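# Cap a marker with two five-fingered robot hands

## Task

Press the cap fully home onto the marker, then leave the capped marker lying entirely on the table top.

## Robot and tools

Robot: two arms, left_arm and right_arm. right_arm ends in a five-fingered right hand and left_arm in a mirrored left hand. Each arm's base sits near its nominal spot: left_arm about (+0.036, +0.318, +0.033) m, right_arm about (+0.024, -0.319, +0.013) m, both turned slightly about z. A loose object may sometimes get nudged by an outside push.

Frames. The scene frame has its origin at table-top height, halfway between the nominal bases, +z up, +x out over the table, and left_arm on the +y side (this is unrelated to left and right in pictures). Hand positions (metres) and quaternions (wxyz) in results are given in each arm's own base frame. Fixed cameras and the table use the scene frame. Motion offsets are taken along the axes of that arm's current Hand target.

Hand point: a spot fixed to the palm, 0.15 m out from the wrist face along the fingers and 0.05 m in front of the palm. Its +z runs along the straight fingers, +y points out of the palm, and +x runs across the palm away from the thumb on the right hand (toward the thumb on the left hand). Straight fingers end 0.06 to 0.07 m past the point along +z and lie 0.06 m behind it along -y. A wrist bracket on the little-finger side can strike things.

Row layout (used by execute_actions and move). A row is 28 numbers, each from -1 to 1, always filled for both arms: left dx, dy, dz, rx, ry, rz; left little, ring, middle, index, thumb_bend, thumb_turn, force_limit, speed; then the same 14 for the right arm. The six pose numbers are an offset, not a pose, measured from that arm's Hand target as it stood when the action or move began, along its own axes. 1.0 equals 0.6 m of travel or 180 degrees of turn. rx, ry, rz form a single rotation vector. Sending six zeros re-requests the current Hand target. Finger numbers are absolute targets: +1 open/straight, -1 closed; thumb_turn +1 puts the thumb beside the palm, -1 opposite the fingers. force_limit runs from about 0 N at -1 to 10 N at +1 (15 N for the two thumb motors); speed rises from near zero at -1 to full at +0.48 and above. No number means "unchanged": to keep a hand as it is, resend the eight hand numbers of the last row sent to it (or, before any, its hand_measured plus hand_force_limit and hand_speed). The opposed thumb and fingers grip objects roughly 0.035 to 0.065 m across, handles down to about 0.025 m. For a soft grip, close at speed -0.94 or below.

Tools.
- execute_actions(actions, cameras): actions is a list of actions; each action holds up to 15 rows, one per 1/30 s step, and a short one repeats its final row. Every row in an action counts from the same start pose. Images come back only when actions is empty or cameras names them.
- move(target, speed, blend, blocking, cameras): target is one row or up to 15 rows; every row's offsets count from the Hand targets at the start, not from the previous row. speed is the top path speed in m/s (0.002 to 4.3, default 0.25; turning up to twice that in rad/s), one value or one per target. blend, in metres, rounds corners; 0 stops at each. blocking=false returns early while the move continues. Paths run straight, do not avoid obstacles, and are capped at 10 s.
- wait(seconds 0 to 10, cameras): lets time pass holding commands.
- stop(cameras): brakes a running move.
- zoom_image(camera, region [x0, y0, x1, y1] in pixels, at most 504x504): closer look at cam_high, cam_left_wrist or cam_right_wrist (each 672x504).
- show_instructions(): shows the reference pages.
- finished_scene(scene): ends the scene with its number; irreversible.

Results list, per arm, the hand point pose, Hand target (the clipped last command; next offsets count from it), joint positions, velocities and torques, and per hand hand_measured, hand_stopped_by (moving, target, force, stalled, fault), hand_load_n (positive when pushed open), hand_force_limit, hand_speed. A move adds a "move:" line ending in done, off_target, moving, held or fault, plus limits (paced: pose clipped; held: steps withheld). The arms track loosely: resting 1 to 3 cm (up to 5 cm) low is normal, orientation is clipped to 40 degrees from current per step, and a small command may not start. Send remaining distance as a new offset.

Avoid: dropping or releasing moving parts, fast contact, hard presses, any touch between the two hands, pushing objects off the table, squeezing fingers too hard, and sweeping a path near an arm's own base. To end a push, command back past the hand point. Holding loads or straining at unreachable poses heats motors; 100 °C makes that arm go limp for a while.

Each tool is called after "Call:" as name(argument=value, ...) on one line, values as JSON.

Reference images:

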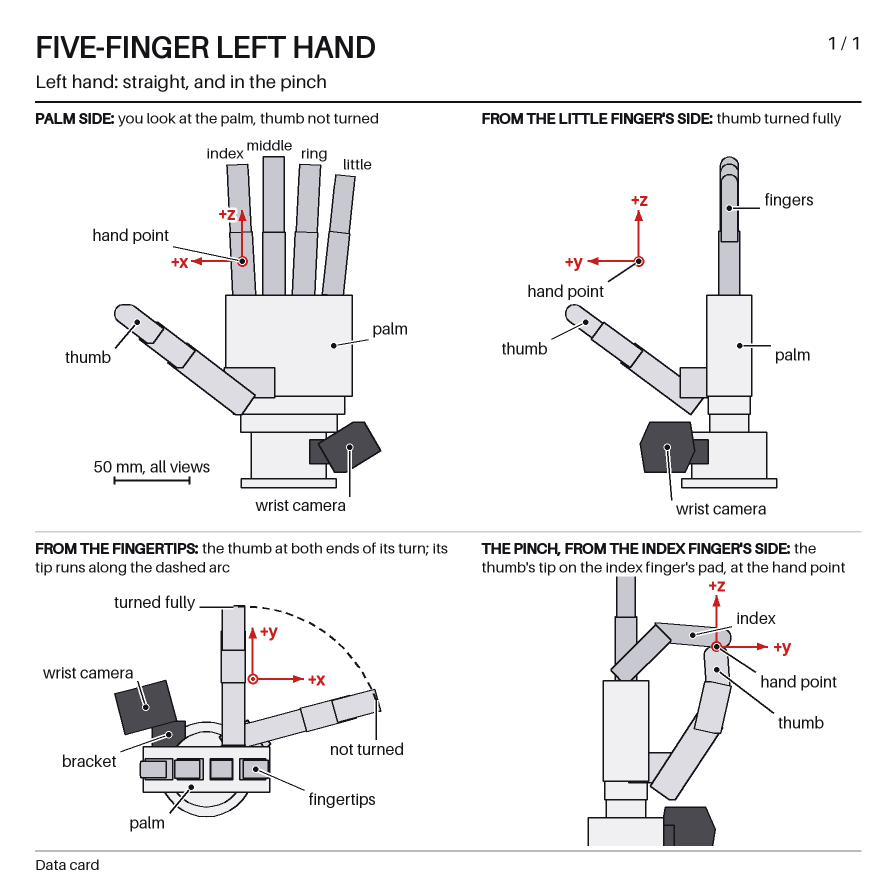

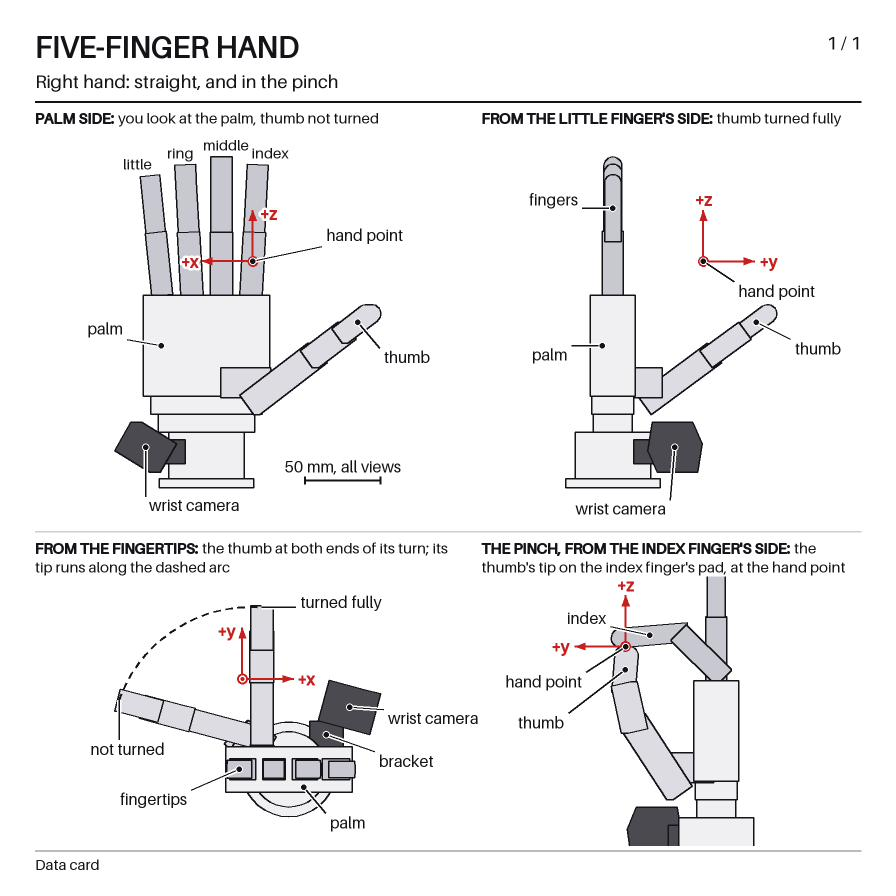

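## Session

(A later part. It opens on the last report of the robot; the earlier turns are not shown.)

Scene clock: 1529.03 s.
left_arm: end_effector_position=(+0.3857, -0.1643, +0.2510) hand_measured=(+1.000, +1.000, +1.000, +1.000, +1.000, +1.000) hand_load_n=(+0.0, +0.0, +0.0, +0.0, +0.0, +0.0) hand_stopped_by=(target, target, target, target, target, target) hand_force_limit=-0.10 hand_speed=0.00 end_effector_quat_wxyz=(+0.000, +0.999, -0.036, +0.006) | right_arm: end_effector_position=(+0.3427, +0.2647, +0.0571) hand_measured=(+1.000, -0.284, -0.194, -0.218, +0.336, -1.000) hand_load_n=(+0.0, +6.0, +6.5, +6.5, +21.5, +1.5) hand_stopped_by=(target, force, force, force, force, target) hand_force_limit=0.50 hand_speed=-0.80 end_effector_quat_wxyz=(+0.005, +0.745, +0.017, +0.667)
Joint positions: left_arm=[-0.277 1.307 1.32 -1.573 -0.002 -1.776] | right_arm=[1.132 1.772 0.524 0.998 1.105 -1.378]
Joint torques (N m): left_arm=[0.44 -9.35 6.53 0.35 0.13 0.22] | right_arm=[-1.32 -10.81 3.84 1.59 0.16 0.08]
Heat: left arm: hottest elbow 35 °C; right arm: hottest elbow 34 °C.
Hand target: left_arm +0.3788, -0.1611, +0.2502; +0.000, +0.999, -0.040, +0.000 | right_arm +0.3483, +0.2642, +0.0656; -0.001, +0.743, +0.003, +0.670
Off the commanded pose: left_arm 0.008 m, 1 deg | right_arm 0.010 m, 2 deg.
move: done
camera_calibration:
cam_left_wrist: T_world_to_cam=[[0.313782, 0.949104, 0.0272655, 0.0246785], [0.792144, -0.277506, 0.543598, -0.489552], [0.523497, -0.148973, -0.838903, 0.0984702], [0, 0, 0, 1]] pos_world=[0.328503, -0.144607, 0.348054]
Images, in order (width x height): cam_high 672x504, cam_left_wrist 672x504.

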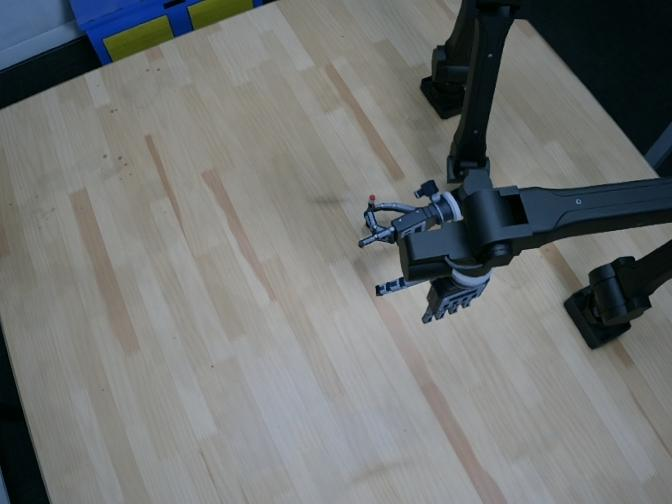

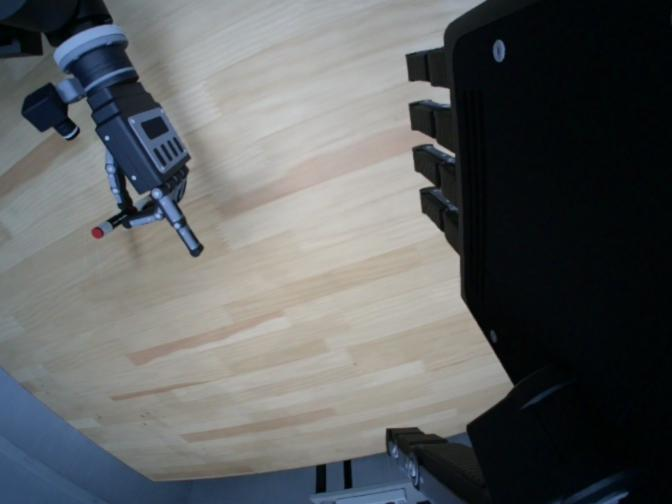

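Call:
move(target=[[0,0,0,0,0,0,1,1,1,1,1,1,-0.1,0,-0.05,0,0.005,0.003,-0.008,0.006,1,-0.6,-0.6,-0.6,0.3,-1,0.5,-0.8],[0,0,0,0,0,0,1,1,1,1,1,1,-0.1,0,-0.09,0,0.009,0.006,-0.014,0.022,1,-0.6,-0.6,-0.6,0.3,-1,0.5,-0.8]], speed=0.06, cameras=["cam_high","cam_left_wrist"])

Call:
zoom_image(camera="cam_left_wrist", region=[80, 170, 200, 270])

Call:
zoom_image(camera="cam_high", region=[350, 180, 400, 240])

Scene clock: 1539.03 s.
left_arm: end_effector_position=(+0.3857, -0.1643, +0.2510) hand_measured=(+1.000, +1.000, +1.000, +1.000, +1.000, +1.000) hand_load_n=(+0.0, +0.0, +0.0, +0.0, -0.5, +0.0) hand_stopped_by=(target, target, target, target, target, target) hand_force_limit=-0.10 hand_speed=0.00 end_effector_quat_wxyz=(+0.000, +0.999, -0.036, +0.006) | right_arm: end_effector_position=(+0.3446, +0.2660, +0.0430) hand_measured=(+1.000, -0.284, -0.194, -0.220, +0.336, -1.000) hand_load_n=(+0.0, +12.0, +5.5, +0.5, +23.5, -2.5) hand_stopped_by=(target, force, force, force, force, target) hand_force_limit=0.50 hand_speed=-0.80 end_effector_quat_wxyz=(-0.011, +0.744, +0.003, +0.668)
Joint positions: left_arm=[-0.277 1.307 1.32 -1.573 -0.002 -1.776] | right_arm=[1.127 1.822 0.524 1.063 1.094 -1.348]
Joint torques (N m): left_arm=[0.5 -9.52 6.6 0.36 0.12 0.23] | right_arm=[-1.55 -5.36 2.82 1.72 -0.75 0.95]
Heat: left arm: hottest elbow 35 °C; right arm: hottest elbow 34 °C.
Hand target: left_arm +0.3788, -0.1611, +0.2502; +0.000, +0.999, -0.040, +0.000 | right_arm +0.3481, +0.2642, +0.0114; -0.031, +0.757, -0.017, +0.653
Off the commanded pose: left_arm 0.008 m, 1 deg | right_arm 0.032 m, 4 deg.
move: off_target (right_arm)
camera_calibration:
cam_left_wrist: T_world_to_cam=[[0.313782, 0.949104, 0.0272655, 0.0246785], [0.792144, -0.277506, 0.543598, -0.489552], [0.523497, -0.148973, -0.838903, 0.0984702], [0, 0, 0, 1]] pos_world=[0.328503, -0.144607, 0.348054]
Images, in order (width x height): cam_high 672x504, cam_left_wrist 672x504.

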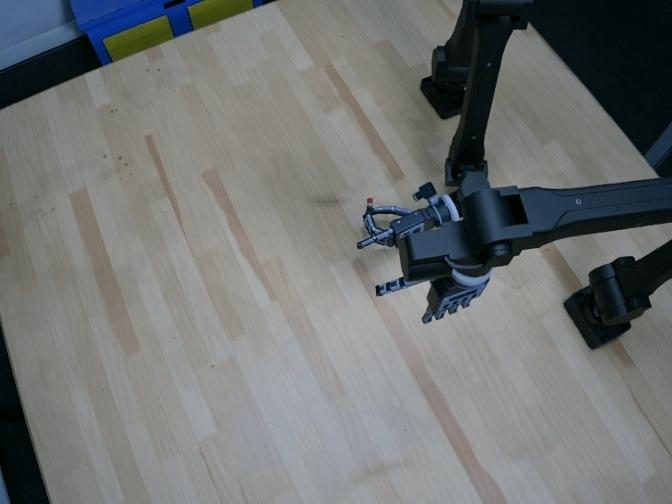

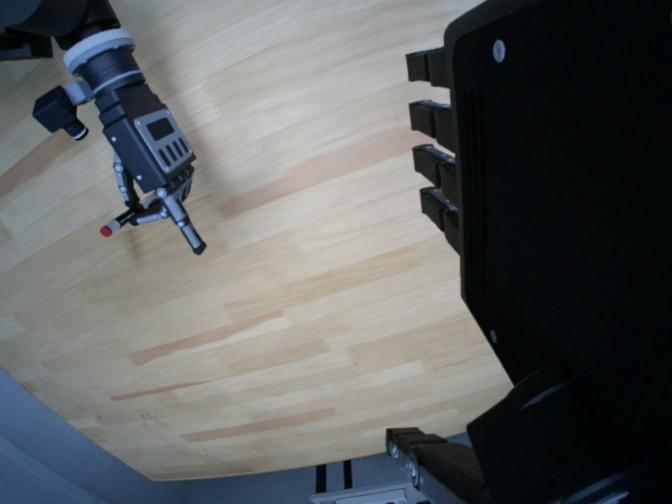

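Scaled by 4.200 from the camera's 672x504 image, which has a finer 960x720 frame.

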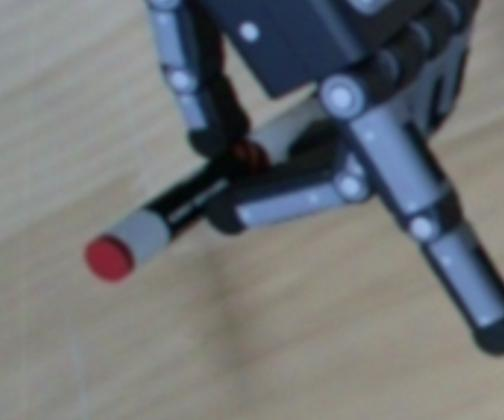

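Scaled by 8.400 from the camera's 672x504 image, which has a finer 960x720 frame.

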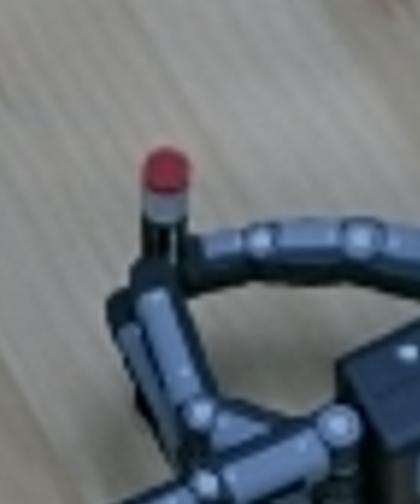

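Call:
move(target=[0,0,0,0,0,0,1,1,1,1,1,1,-0.1,0,-0.035,0,0.005,0,0.005,0.01,1,-0.6,-0.6,-0.6,0.3,-1,0.5,-0.8], speed=0.06, cameras=["cam_high","cam_left_wrist"])

Call:
zoom_image(camera="cam_left_wrist", region=[80, 170, 200, 270])

Call:
zoom_image(camera="cam_high", region=[350, 180, 400, 240])

Scene clock: 1545.10 s.
left_arm: end_effector_position=(+0.3857, -0.1643, +0.2510) hand_measured=(+1.000, +1.000, +1.000, +1.000, +1.000, +1.000) hand_load_n=(+0.0, +0.0, +0.0, +0.0, -0.5, +0.0) hand_stopped_by=(target, target, target, target, target, target) hand_force_limit=-0.10 hand_speed=0.00 end_effector_quat_wxyz=(+0.000, +0.999, -0.036, +0.006) | right_arm: end_effector_position=(+0.3462, +0.2651, +0.0378) hand_measured=(+1.000, -0.282, -0.194, -0.220, +0.336, -1.000) hand_load_n=(+0.0, +11.5, +5.0, +0.5, +25.0, -8.5) hand_stopped_by=(target, force, force, force, force, target) hand_force_limit=0.50 hand_speed=-0.80 end_effector_quat_wxyz=(-0.012, +0.731, -0.006, +0.682)
Joint positions: left_arm=[-0.277 1.307 1.32 -1.573 -0.002 -1.776] | right_arm=[1.127 1.891 0.528 1.208 1.112 -1.405]
Joint torques (N m): left_arm=[0.44 -9.41 6.56 0.36 0.12 0.23] | right_arm=[-1.2 -3.84 2.41 1.02 -0.95 1.43]
Heat: left arm: hottest elbow 35 °C; right arm: hottest elbow 34 °C.
Hand target: left_arm +0.3788, -0.1611, +0.2502; +0.000, +0.999, -0.040, +0.000 | right_arm +0.3480, +0.2656, -0.0098; -0.041, +0.751, -0.029, +0.658
Off the commanded pose: left_arm 0.008 m, 1 deg | right_arm 0.048 m, 6 deg.
move: off_target (right_arm)
camera_calibration:
cam_left_wrist: T_world_to_cam=[[0.313782, 0.949104, 0.0272655, 0.0246785], [0.792144, -0.277506, 0.543598, -0.489552], [0.523497, -0.148973, -0.838903, 0.0984702], [0, 0, 0, 1]] pos_world=[0.328503, -0.144607, 0.348054]
Images, in order (width x height): cam_high 672x504, cam_left_wrist 672x504.

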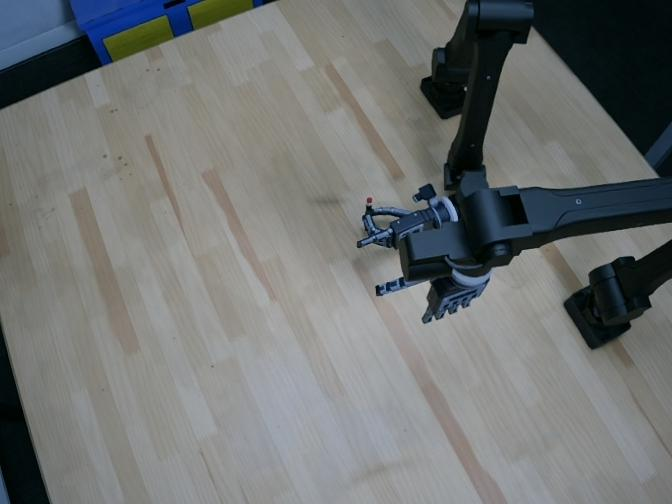

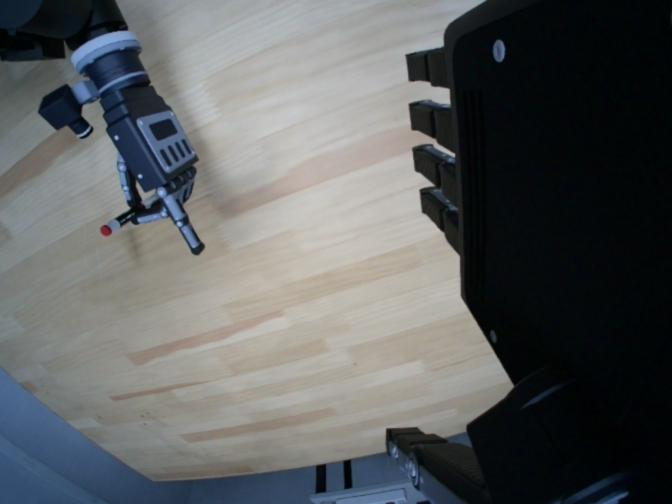

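Scaled by 4.200 from the camera's 672x504 image, which has a finer 960x720 frame.

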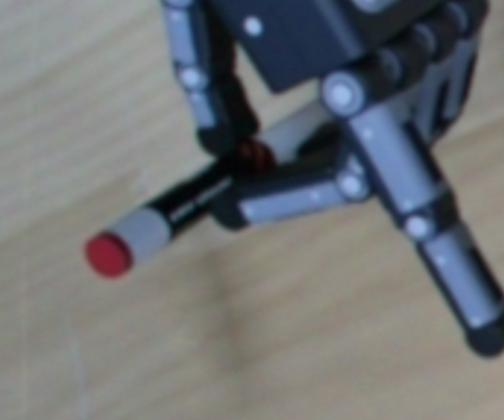

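Scaled by 8.400 from the camera's 672x504 image, which has a finer 960x720 frame.

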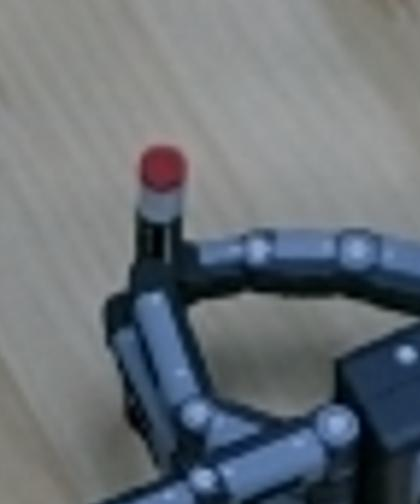

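Call:
wait(seconds=0, cameras=["cam_right_wrist"])

Call:
zoom_image(camera="cam_right_wrist", region=[320, 100, 500, 300])

Scene clock: 1603.33 s.
left_arm: end_effector_position=(+0.3857, -0.1643, +0.2510) hand_measured=(+1.000, +1.000, +1.000, +1.000, +1.000, +1.000) hand_load_n=(+0.5, +0.0, +0.0, +0.0, +0.0, +0.0) hand_stopped_by=(target, target, target, target, target, target) hand_force_limit=-0.10 hand_speed=0.00 end_effector_quat_wxyz=(+0.000, +0.999, -0.036, +0.006) | right_arm: end_effector_position=(+0.3462, +0.2651, +0.0378) hand_measured=(+1.000, -0.282, -0.194, -0.220, +0.336, -1.000) hand_load_n=(+0.0, +11.5, +5.0, +0.5, +25.0, -9.0) hand_stopped_by=(target, force, force, force, force, target) hand_force_limit=0.50 hand_speed=-0.80 end_effector_quat_wxyz=(-0.012, +0.731, -0.006, +0.682)
Joint positions: left_arm=[-0.277 1.307 1.32 -1.573 -0.002 -1.776] | right_arm=[1.127 1.891 0.528 1.208 1.112 -1.405]
Joint torques (N m): left_arm=[0.26 -9.47 6.57 0.34 0.12 0.22] | right_arm=[-0.97 -3.6 2.39 1.01 -0.95 1.42]
Heat: left arm: hottest elbow 34 °C; right arm: hottest elbow 33 °C.
Hand target: left_arm +0.3788, -0.1611, +0.2502; +0.000, +0.999, -0.040, +0.000 | right_arm +0.3480, +0.2656, -0.0098; -0.041, +0.751, -0.029, +0.658
Off the commanded pose: left_arm 0.008 m, 1 deg | right_arm 0.048 m, 6 deg.
camera_calibration:
cam_right_wrist: T_world_to_cam=[[0.0242052, -0.961039, 0.275352, 0.234136], [-0.589946, -0.236093, -0.772155, 0.294422], [0.80708, -0.143753, -0.572676, -0.101421], [0, 0, 0, 1]] pos_world=[0.24988, 0.279945, 0.104789]
Images, in order (width x height): cam_right_wrist 672x504.

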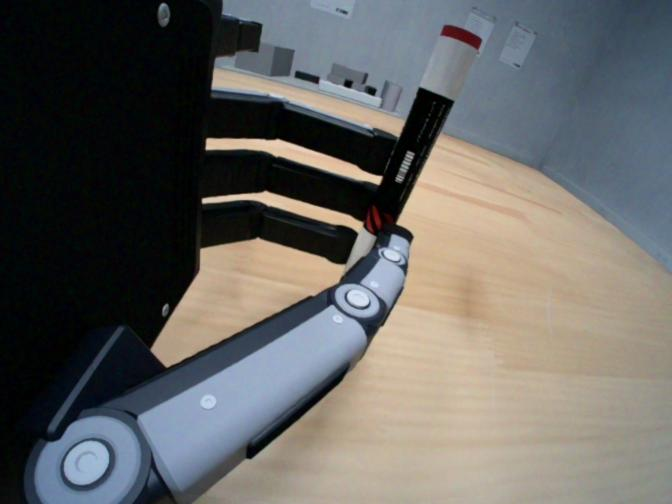

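Scaled by 2.520 from the camera's 672x504 image, which has a finer 960x720 frame.

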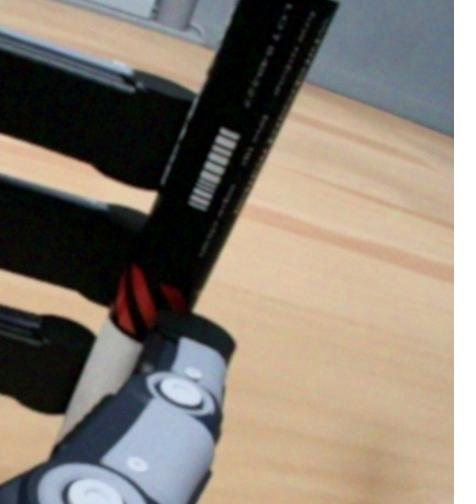

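Call:
move(target=[0,0,0,0,0,0,1,1,1,1,1,1,-0.1,0,0.035,0,0,0,0,0,-0.6,-0.8,-0.8,-0.8,0.3,-1,0.85,-0.85], speed=0.08)

Scene clock: 1618.20 s.
left_arm: end_effector_position=(+0.3857, -0.1643, +0.2510) hand_measured=(+1.000, +1.000, +1.000, +1.000, +1.000, +1.000) hand_load_n=(+0.0, +0.0, +0.0, +0.0, +0.0, +0.0) hand_stopped_by=(target, target, target, target, target, target) hand_force_limit=-0.10 hand_speed=0.00 end_effector_quat_wxyz=(+0.000, +0.999, -0.036, +0.006) | right_arm: end_effector_position=(+0.3483, +0.2666, +0.0392) hand_measured=(-0.600, -0.284, -0.210, -0.256, +0.336, -1.000) hand_load_n=(+0.0, +7.5, +9.0, +8.5, +30.5, -9.0) hand_stopped_by=(target, force, force, force, force, target) hand_force_limit=0.85 hand_speed=-0.85 end_effector_quat_wxyz=(-0.017, +0.734, -0.004, +0.679)
Joint positions: left_arm=[-0.277 1.307 1.32 -1.573 -0.002 -1.776] | right_arm=[1.121 1.874 0.528 1.176 1.096 -1.389]
Joint torques (N m): left_arm=[0.32 -9.35 6.58 0.36 0.11 0.23] | right_arm=[-1.67 -6.95 2.11 0.64 -0.75 1.16]
Heat: left arm: hottest elbow 34 °C; right arm: hottest elbow 33 °C.
Hand target: left_arm +0.3788, -0.1611, +0.2502; +0.000, +0.999, -0.040, +0.000 | right_arm +0.3507, +0.2636, +0.0108; -0.041, +0.751, -0.029, +0.658
Off the commanded pose: left_arm 0.008 m, 1 deg | right_arm 0.029 m, 5 deg.
move: off_target (right_arm)

Call:
move(target=[0,0,0,0,0,0,1,1,1,1,1,1,-0.1,0,-0.082,0.0083,0.011,0.003,-0.01,0.012,-0.6,-0.8,-0.8,-0.8,0.3,-1,0.85,-0.85], speed=0.06, cameras=["cam_high","cam_left_wrist","cam_right_wrist"])

Call:
zoom_image(camera="cam_left_wrist", region=[80, 170, 200, 270])

Call:
zoom_image(camera="cam_right_wrist", region=[320, 100, 500, 300])

Scene clock: 1627.30 s.
left_arm: end_effector_position=(+0.3857, -0.1643, +0.2510) hand_measured=(+1.000, +1.000, +1.000, +1.000, +1.000, +1.000) hand_load_n=(+0.0, +0.0, +0.0, +0.0, -0.5, +0.0) hand_stopped_by=(target, target, target, target, target, target) hand_force_limit=-0.10 hand_speed=0.00 end_effector_quat_wxyz=(+0.000, +0.999, -0.036, +0.006) | right_arm: end_effector_position=(+0.3494, +0.2652, +0.0346) hand_measured=(-0.600, -0.282, -0.210, -0.258, +0.338, -1.000) hand_load_n=(+0.0, +13.0, +8.5, +1.0, +33.0, -14.0) hand_stopped_by=(target, force, force, force, force, target) hand_force_limit=0.85 hand_speed=-0.85 end_effector_quat_wxyz=(-0.015, +0.724, -0.004, +0.689)
Joint positions: left_arm=[-0.277 1.307 1.32 -1.573 -0.002 -1.776] | right_arm=[1.12 1.93 0.53 1.291 1.102 -1.446]
Joint torques (N m): left_arm=[0.32 -9.35 6.54 0.38 0.12 0.22] | right_arm=[-1.26 -1.49 1.57 0.39 -1.25 2.12]
Heat: left arm: hottest elbow 34 °C; right arm: hottest elbow 33 °C.
Hand target: left_arm +0.3788, -0.1611, +0.2502; +0.000, +0.999, -0.040, +0.000 | right_arm +0.3509, +0.2635, -0.0389; -0.058, +0.760, -0.039, +0.646
Off the commanded pose: left_arm 0.008 m, 1 deg | right_arm 0.074 m, 9 deg.
move: off_target (right_arm)
camera_calibration:
cam_left_wrist: T_world_to_cam=[[0.313782, 0.949104, 0.0272655, 0.0246785], [0.792144, -0.277506, 0.543598, -0.489552], [0.523497, -0.148973, -0.838903, 0.0984702], [0, 0, 0, 1]] pos_world=[0.328503, -0.144607, 0.348054]
cam_right_wrist: T_world_to_cam=[[0.0251579, -0.961486, 0.273701, 0.234844], [-0.573427, -0.238147, -0.783879, 0.289014], [0.81887, -0.137227, -0.557334, -0.112164], [0, 0, 0, 1]] pos_world=[0.251668, 0.279235, 0.0997623]

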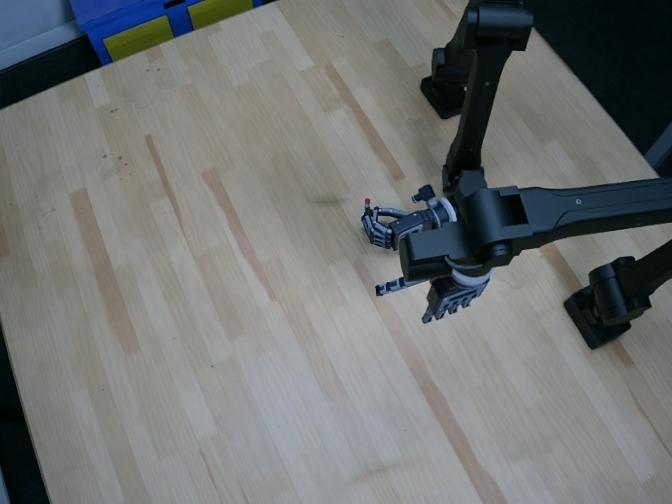

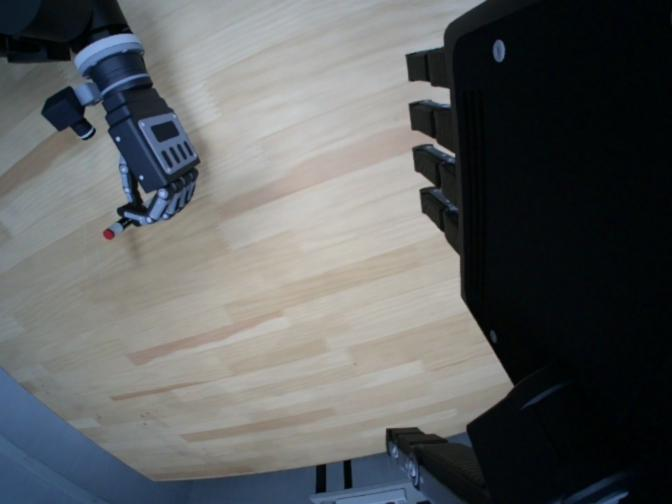

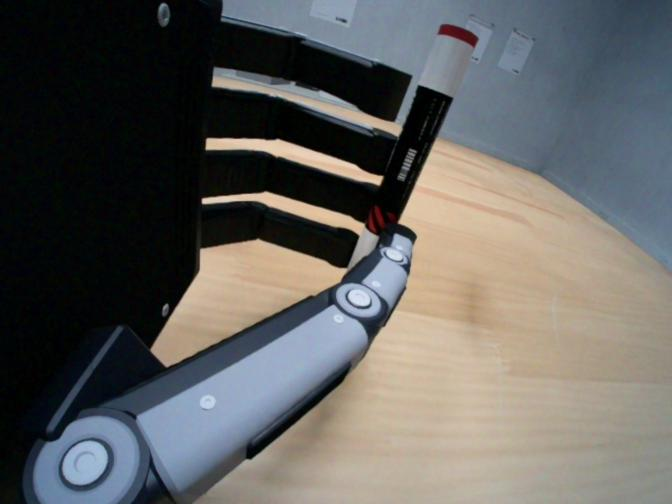

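Scaled by 4.200 from the camera's 672x504 image, which has a finer 960x720 frame.

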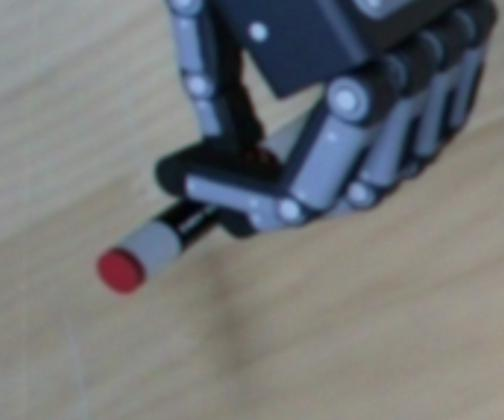

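Scaled by 2.520 from the camera's 672x504 image, which has a finer 960x720 frame.

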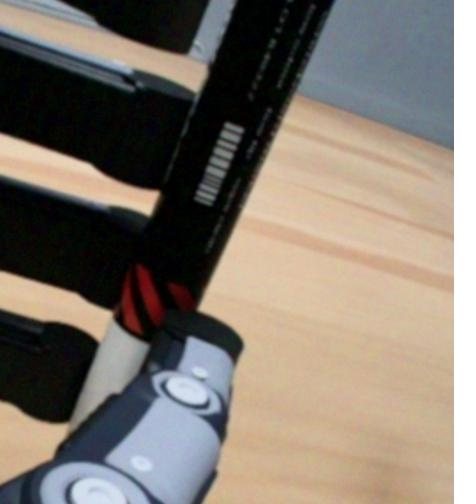

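Call:
move(target=[[0,0,0,0,0,0,1,1,1,1,1,1,-0.1,0,0.2444,-0.0346,-0.0397,0,0,0,-0.6,-0.8,-0.8,-0.8,0.3,-1,0.85,-0.85],[0,0,0,0,0,0,1,1,1,1,1,1,-0.1,0,0.2444,-0.0346,-0.0397,-0.1121,0.0439,0.4932,-0.6,-0.8,-0.8,-0.8,0.3,-1,0.85,-0.85]], speed=[0.15,0.4], cameras=["cam_high","cam_left_wrist","cam_right_wrist"])

Scene clock: 1648.97 s.
left_arm: end_effector_position=(+0.3857, -0.1643, +0.2510) hand_measured=(+1.000, +1.000, +1.000, +1.000, +1.000, +1.000) hand_load_n=(+0.0, +0.0, +0.0, +0.0, -0.5, +0.0) hand_stopped_by=(target, target, target, target, target, target) hand_force_limit=-0.10 hand_speed=0.00 end_effector_quat_wxyz=(+0.000, +0.999, -0.036, +0.006) | right_arm: end_effector_position=(+0.3375, +0.2535, +0.0908) hand_measured=(-0.600, -0.284, -0.210, -0.256, +0.338, -1.000) hand_load_n=(-0.5, +4.5, +10.0, +11.5, +29.5, -7.0) hand_stopped_by=(target, force, force, force, force, target) hand_force_limit=0.85 hand_speed=-0.85 end_effector_quat_wxyz=(+0.352, -0.493, +0.652, -0.457)
Joint positions: left_arm=[-0.277 1.307 1.32 -1.573 -0.002 -1.776] | right_arm=[0.999 1.272 0.581 -0.179 1.118 0.826]
Joint torques (N m): left_arm=[0.38 -9.29 6.53 0.39 0.13 0.22] | right_arm=[-1.38 -7 9.94 1.22 0.57 0.12]
Motor temperatures (°C): left_arm=[23 27 34 25 23 22] | right_arm=[23 24 33 23 29 35]
Heat: left arm: hottest elbow 34 °C; right arm: hottest wrist roll 35 °C.
Hand target: left_arm +0.3788, -0.1611, +0.2502; +0.000, +0.999, -0.040, +0.000 | right_arm +0.3511, +0.2635, +0.1111; +0.366, -0.473, +0.662, -0.452
Off the commanded pose: left_arm 0.008 m, 1 deg | right_arm 0.026 m, 3 deg.
move: off_target (right_arm)
camera_calibration:
cam_left_wrist: T_world_to_cam=[[0.313782, 0.949104, 0.0272655, 0.0246785], [0.792144, -0.277506, 0.543598, -0.489552], [0.523497, -0.148973, -0.838903, 0.0984702], [0, 0, 0, 1]] pos_world=[0.328503, -0.144607, 0.348054]
cam_right_wrist: T_world_to_cam=[[-0.389227, -0.197248, -0.899775, 0.261275], [-0.35456, 0.933626, -0.0512917, -0.113899], [0.85017, 0.29906, -0.433329, -0.205057], [0, 0, 0, 1]] pos_world=[0.235645, 0.219199, 0.140389]

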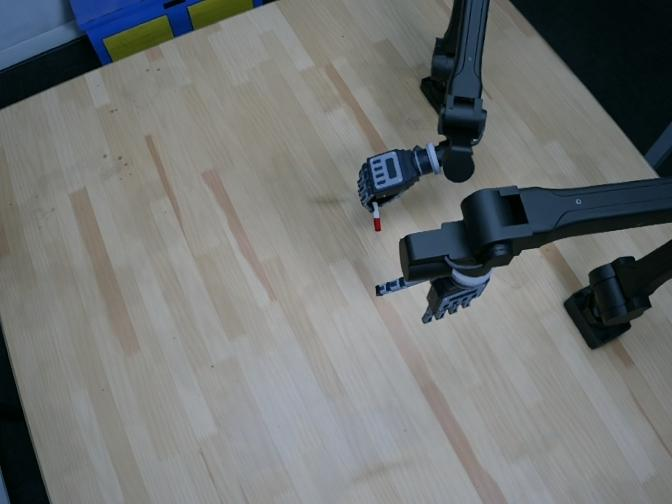

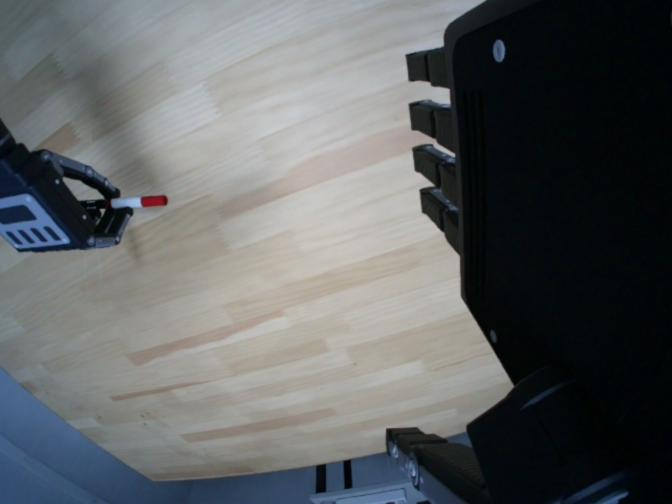

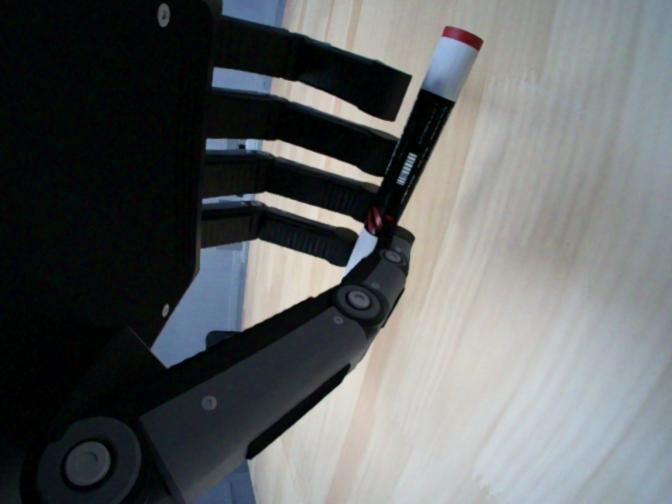

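Call:
zoom_image(camera="cam_left_wrist", region=[100, 170, 180, 230])

Call:
zoom_image(camera="cam_high", region=[352, 190, 402, 240])

Scaled by 6.300 from the camera's 672x504 image, which has a finer 960x720 frame.

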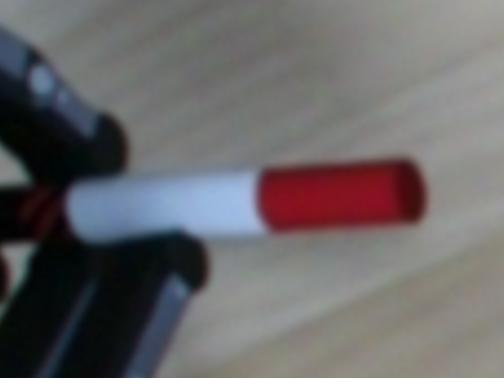

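Scaled by 10.080 from the camera's 672x504 image, which has a finer 960x720 frame.

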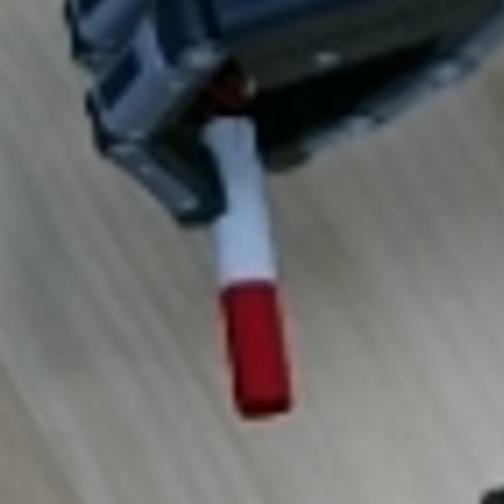

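Call:
move(target=[0,0,0,0,0,0,1,1,1,1,1,1,-0.1,0,0.0048,0.0787,0.0268,0,0,0,0.1,-0.8,-0.8,-0.8,0.3,-1,0.85,-0.85], speed=0.15)

Scene clock: 1662.10 s.
left_arm: end_effector_position=(+0.3857, -0.1643, +0.2510) hand_measured=(+1.000, +1.000, +1.000, +1.000, +1.000, +1.000) hand_load_n=(+0.0, +0.0, +0.0, +0.0, +0.0, +0.0) hand_stopped_by=(target, target, target, target, target, target) hand_force_limit=-0.10 hand_speed=0.00 end_effector_quat_wxyz=(+0.000, +0.999, -0.036, +0.006) | right_arm: end_effector_position=(+0.3446, +0.2648, +0.0602) hand_measured=(+0.100, -0.284, -0.210, -0.256, +0.338, -1.000) hand_load_n=(+0.0, +5.0, +10.0, +11.5, +29.5, -7.0) hand_stopped_by=(target, force, force, force, force, target) hand_force_limit=0.85 hand_speed=-0.85 end_effector_quat_wxyz=(+0.364, -0.482, +0.657, -0.451)
Joint positions: left_arm=[-0.277 1.307 1.32 -1.573 -0.002 -1.776] | right_arm=[0.999 1.384 0.559 -0.019 1.118 0.838]
Joint torques (N m): left_arm=[0.38 -9.41 6.53 0.32 0.13 0.21] | right_arm=[-1.49 -6.59 6.06 2.15 0.54 0.03]
Heat: left arm: hottest elbow 34 °C; right arm: hottest elbow 36 °C.
Hand target: left_arm +0.3788, -0.1611, +0.2502; +0.000, +0.999, -0.040, +0.000 | right_arm +0.3509, +0.2634, +0.0609; +0.366, -0.473, +0.662, -0.452
Off the commanded pose: left_arm 0.008 m, 1 deg | right_arm 0.007 m, 1 deg.
move: done

Call:
move(target=[0,0,0,0,0,0,1,1,1,1,1,1,-0.1,0,0.004,0.0661,0.0225,0,0,0,0.1,-0.8,-0.8,-0.8,0.3,-1,0.85,-0.85], speed=0.15, cameras=["cam_high","cam_left_wrist"])

Call:
zoom_image(camera="cam_left_wrist", region=[100, 150, 200, 250])

Scene clock: 1667.67 s.
left_arm: end_effector_position=(+0.3857, -0.1643, +0.2510) hand_measured=(+1.000, +1.000, +1.000, +1.000, +1.000, +1.000) hand_load_n=(-0.5, +0.0, +0.0, +0.0, +0.0, +0.0) hand_stopped_by=(target, target, target, target, target, target) hand_force_limit=-0.10 hand_speed=0.00 end_effector_quat_wxyz=(+0.000, +0.999, -0.036, +0.006) | right_arm: end_effector_position=(+0.3454, +0.2661, +0.0199) hand_measured=(+0.100, -0.284, -0.210, -0.256, +0.338, -1.000) hand_load_n=(+0.0, +5.0, +10.0, +11.5, +29.5, -7.0) hand_stopped_by=(target, force, force, force, force, target) hand_force_limit=0.85 hand_speed=-0.85 end_effector_quat_wxyz=(+0.366, -0.480, +0.658, -0.451)
Joint positions: left_arm=[-0.277 1.307 1.32 -1.573 -0.002 -1.776] | right_arm=[0.999 1.513 0.526 0.146 1.118 0.84]
Joint torques (N m): left_arm=[0.5 -9.52 6.53 0.34 0.14 0.22] | right_arm=[-1.32 -6.95 4.94 2.17 0.55 0.03]
Heat: left arm: hottest elbow 34 °C; right arm: hottest elbow 36 °C.
Hand target: left_arm +0.3788, -0.1611, +0.2502; +0.000, +0.999, -0.040, +0.000 | right_arm +0.3509, +0.2636, +0.0191; +0.366, -0.473, +0.662, -0.452
Off the commanded pose: left_arm 0.008 m, 1 deg | right_arm 0.006 m, 1 deg.
move: done
camera_calibration:
cam_left_wrist: T_world_to_cam=[[0.313782, 0.949104, 0.0272655, 0.0246785], [0.792144, -0.277506, 0.543598, -0.489552], [0.523497, -0.148973, -0.838903, 0.0984702], [0, 0, 0, 1]] pos_world=[0.328503, -0.144607, 0.348054]
Images, in order (width x height): cam_high 672x504, cam_left_wrist 672x504.

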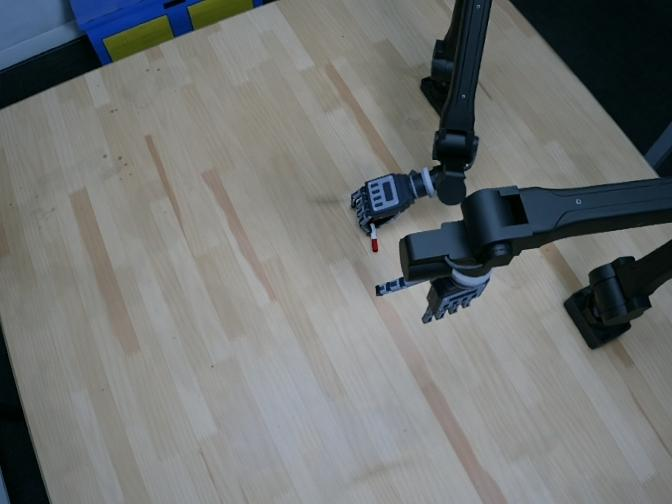

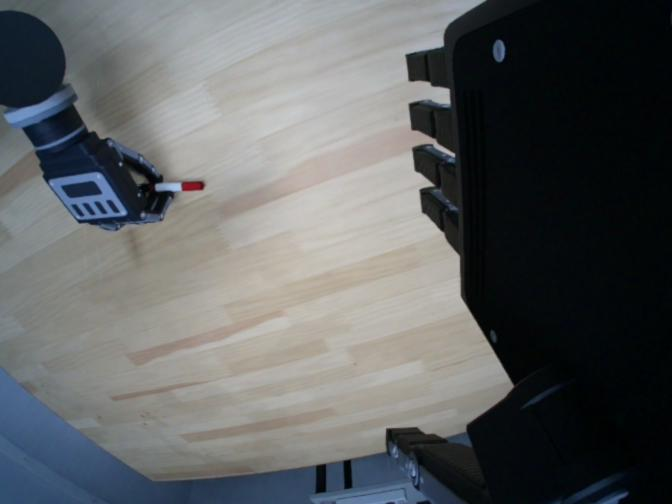

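Scaled by 5.040 from the camera's 672x504 image, which has a finer 960x720 frame.

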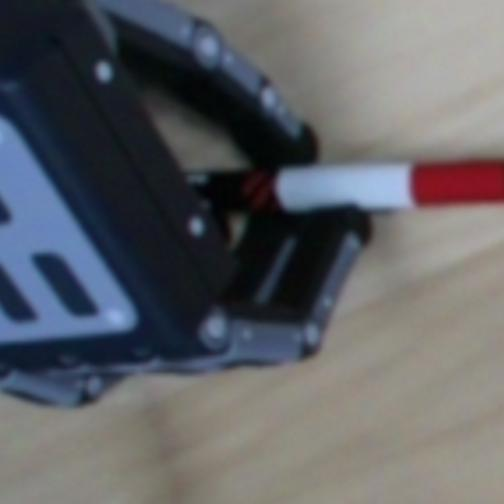

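Call:
move(target=[0,0,0,0,0,0,1,1,1,1,1,1,-0.1,0,0.001,0.0142,0.0048,0,0,0,0.1,-0.8,-0.8,-0.8,0.3,-1,0.85,-0.85], speed=0.06)

Scene clock: 1671.57 s.
left_arm: end_effector_position=(+0.3857, -0.1643, +0.2510) hand_measured=(+1.000, +1.000, +1.000, +1.000, +1.000, +1.000) hand_load_n=(+0.0, +0.0, +0.0, +0.0, -0.5, +0.0) hand_stopped_by=(target, target, target, target, target, target) hand_force_limit=-0.10 hand_speed=0.00 end_effector_quat_wxyz=(+0.000, +0.999, -0.036, +0.006) | right_arm: end_effector_position=(+0.3459, +0.2668, +0.0127) hand_measured=(+0.100, -0.284, -0.210, -0.256, +0.338, -1.000) hand_load_n=(+0.0, +5.0, +10.0, +11.5, +29.5, -7.0) hand_stopped_by=(target, force, force, force, force, target) hand_force_limit=0.85 hand_speed=-0.85 end_effector_quat_wxyz=(+0.368, -0.479, +0.658, -0.450)
Joint positions: left_arm=[-0.277 1.307 1.32 -1.573 -0.002 -1.776] | right_arm=[0.999 1.54 0.521 0.182 1.119 0.84]
Joint torques (N m): left_arm=[0.38 -9.35 6.53 0.34 0.12 0.22] | right_arm=[-1.44 -6.77 4.6 2.18 0.55 0.03]
Heat: left arm: hottest elbow 34 °C; right arm: hottest elbow 36 °C.
Hand target: left_arm +0.3788, -0.1611, +0.2502; +0.000, +0.999, -0.040, +0.000 | right_arm +0.3508, +0.2635, +0.0101; +0.367, -0.473, +0.662, -0.452
Off the commanded pose: left_arm 0.008 m, 1 deg | right_arm 0.006 m, 1 deg.
move: done

Call:
move(target=[[0,0,0,0,0,0,1,1,1,1,1,1,-0.1,0,0.0004,0.0063,0.0021,0,0,0,0.1,-0.8,-0.8,-0.8,0.3,-1,0.85,-0.85],[0,0,0,0,0,0,1,1,1,1,1,1,-0.1,0,0.0004,0.0063,0.0021,0,0,0,0.1,0.1,0.1,0.1,0.45,-1,0.5,-0.7]], speed=0.05)

Scene clock: 1678.07 s.
left_arm: end_effector_position=(+0.3857, -0.1643, +0.2510) hand_measured=(+1.000, +1.000, +1.000, +1.000, +1.000, +1.000) hand_load_n=(+0.0, +0.0, +0.0, +0.0, -0.5, +0.0) hand_stopped_by=(target, target, target, target, target, target) hand_force_limit=-0.10 hand_speed=0.00 end_effector_quat_wxyz=(+0.000, +0.999, -0.036, +0.006) | right_arm: end_effector_position=(+0.3493, +0.2668, +0.0134) hand_measured=(+0.100, +0.100, +0.100, +0.100, +0.448, -1.000) hand_load_n=(+0.5, +0.0, +0.0, +0.0, -3.0, -1.5) hand_stopped_by=(target, target, target, target, target, target) hand_force_limit=0.50 hand_speed=-0.70 end_effector_quat_wxyz=(+0.372, -0.471, +0.659, -0.453)
Joint positions: left_arm=[-0.277 1.307 1.32 -1.573 -0.002 -1.776] | right_arm=[0.996 1.55 0.521 0.209 1.129 0.837]
Joint torques (N m): left_arm=[0.44 -9.41 6.57 0.39 0.14 0.22] | right_arm=[-1.14 -6.65 4.4 1.81 0.17 0.04]
Motor temperatures (°C): left_arm=[23 27 34 25 23 22] | right_arm=[23 24 35 23 28 30]
Heat: left arm: hottest elbow 34 °C; right arm: hottest elbow 35 °C.
Hand target: left_arm +0.3788, -0.1611, +0.2502; +0.000, +0.999, -0.040, +0.000 | right_arm +0.3508, +0.2635, +0.0061; +0.367, -0.473, +0.662, -0.452
Off the commanded pose: left_arm 0.008 m, 1 deg | right_arm 0.008 m, 1 deg.
move: done

Call:
move(target=[0,0,0,0,0,0,1,1,1,1,1,1,-0.1,0,-0.0105,-0.1733,-0.059,0,0,0,0.1,0.1,0.1,0.1,0.45,-1,0.5,-0.7], speed=0.12, cameras=["all"])

Scene clock: 1687.67 s.
left_arm: end_effector_position=(+0.3857, -0.1643, +0.2510) hand_measured=(+1.000, +1.000, +1.000, +1.000, +1.000, +1.000) hand_load_n=(+0.0, +0.0, +0.5, +0.0, +0.0, +0.0) hand_stopped_by=(target, target, target, target, target, target) hand_force_limit=-0.10 hand_speed=0.00 end_effector_quat_wxyz=(+0.000, +0.999, -0.036, +0.006) | right_arm: end_effector_position=(+0.3385, +0.2526, +0.0946) hand_measured=(+0.100, +0.100, +0.100, +0.100, +0.448, -1.000) hand_load_n=(+0.0, +0.0, +0.0, +0.0, +0.0, +0.0) hand_stopped_by=(target, target, target, target, target, target) hand_force_limit=0.50 hand_speed=-0.70 end_effector_quat_wxyz=(+0.350, -0.492, +0.652, -0.458)
Joint positions: left_arm=[-0.277 1.307 1.32 -1.573 -0.002 -1.776] | right_arm=[0.996 1.265 0.588 -0.197 1.119 0.826]
Joint torques (N m): left_arm=[0.38 -9.35 6.53 0.36 0.13 0.22] | right_arm=[-1.08 -7.3 10 1.17 0.55 0.13]
Heat: left arm: hottest elbow 34 °C; right arm: hottest elbow 35 °C.
Hand target: left_arm +0.3788, -0.1611, +0.2502; +0.000, +0.999, -0.040, +0.000 | right_arm +0.3510, +0.2635, +0.1161; +0.366, -0.473, +0.662, -0.452
Off the commanded pose: left_arm 0.008 m, 1 deg | right_arm 0.027 m, 3 deg.
move: off_target (right_arm)
camera_calibration:
cam_left_wrist: T_world_to_cam=[[0.313782, 0.949104, 0.0272655, 0.0246785], [0.792144, -0.277506, 0.543598, -0.489552], [0.523497, -0.148973, -0.838903, 0.0984702], [0, 0, 0, 1]] pos_world=[0.328503, -0.144607, 0.348054]
cam_right_wrist: T_world_to_cam=[[-0.391136, -0.197841, -0.898817, 0.265541], [-0.351096, 0.934839, -0.0529841, -0.113818], [0.850732, 0.294847, -0.43511, -0.203056], [0, 0, 0, 1]] pos_world=[0.236648, 0.218807, 0.14429]

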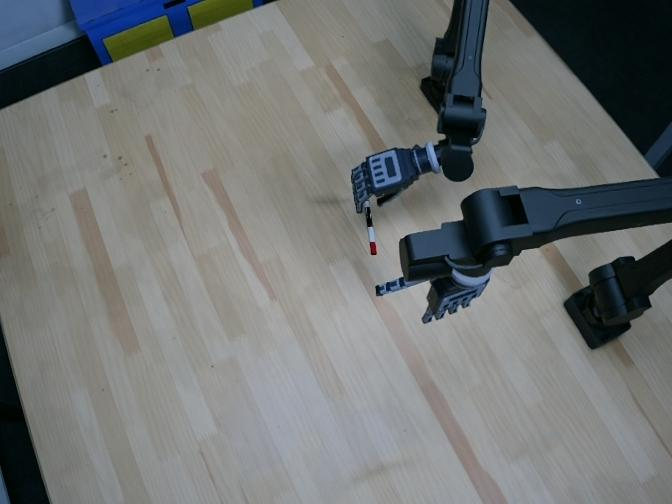

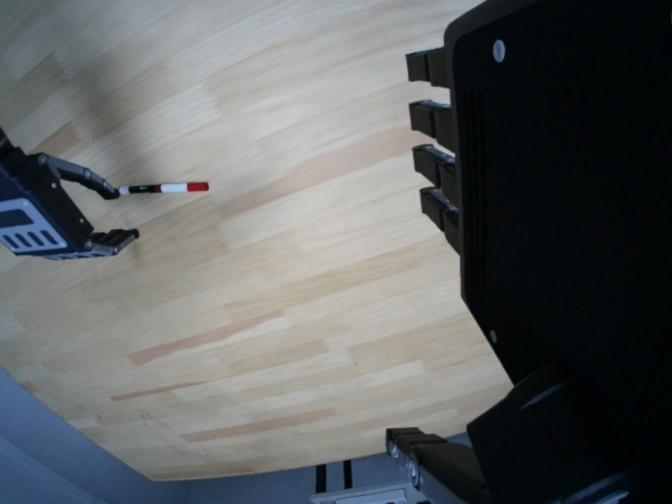

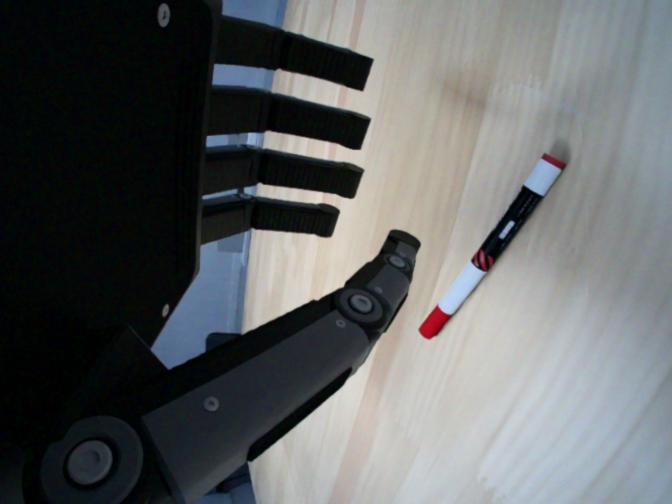

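Call:
zoom_image(camera="cam_right_wrist", region=[410, 250, 500, 345])

Call:
zoom_image(camera="cam_left_wrist", region=[150, 160, 220, 212])

Scaled by 5.305 from the camera's 672x504 image, which has a finer 960x720 frame.

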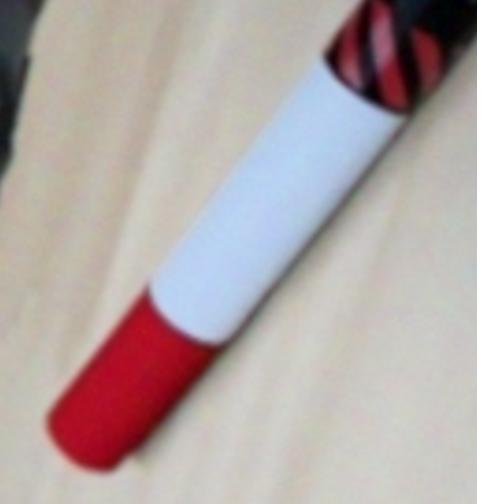

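Scaled by 7.200 from the camera's 672x504 image, which has a finer 960x720 frame.

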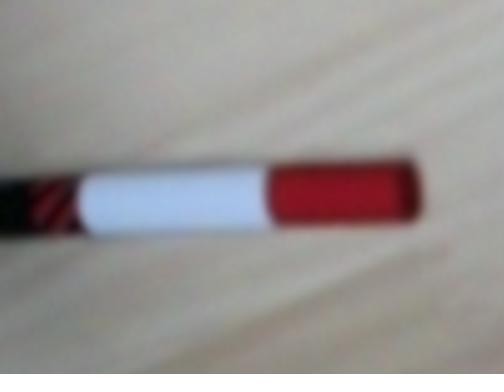

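Call:
zoom_image(camera="cam_right_wrist", region=[425, 290, 465, 330])

Scaled by 12.600 from the camera's 672x504 image, which has a finer 960x720 frame.

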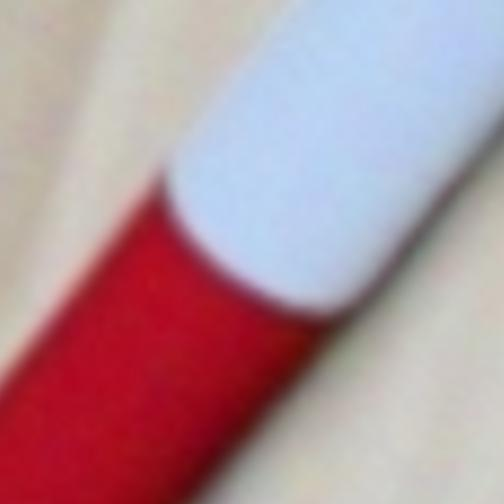

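Call:
finished_scene(scene=2)

The scene is finished: the task was done.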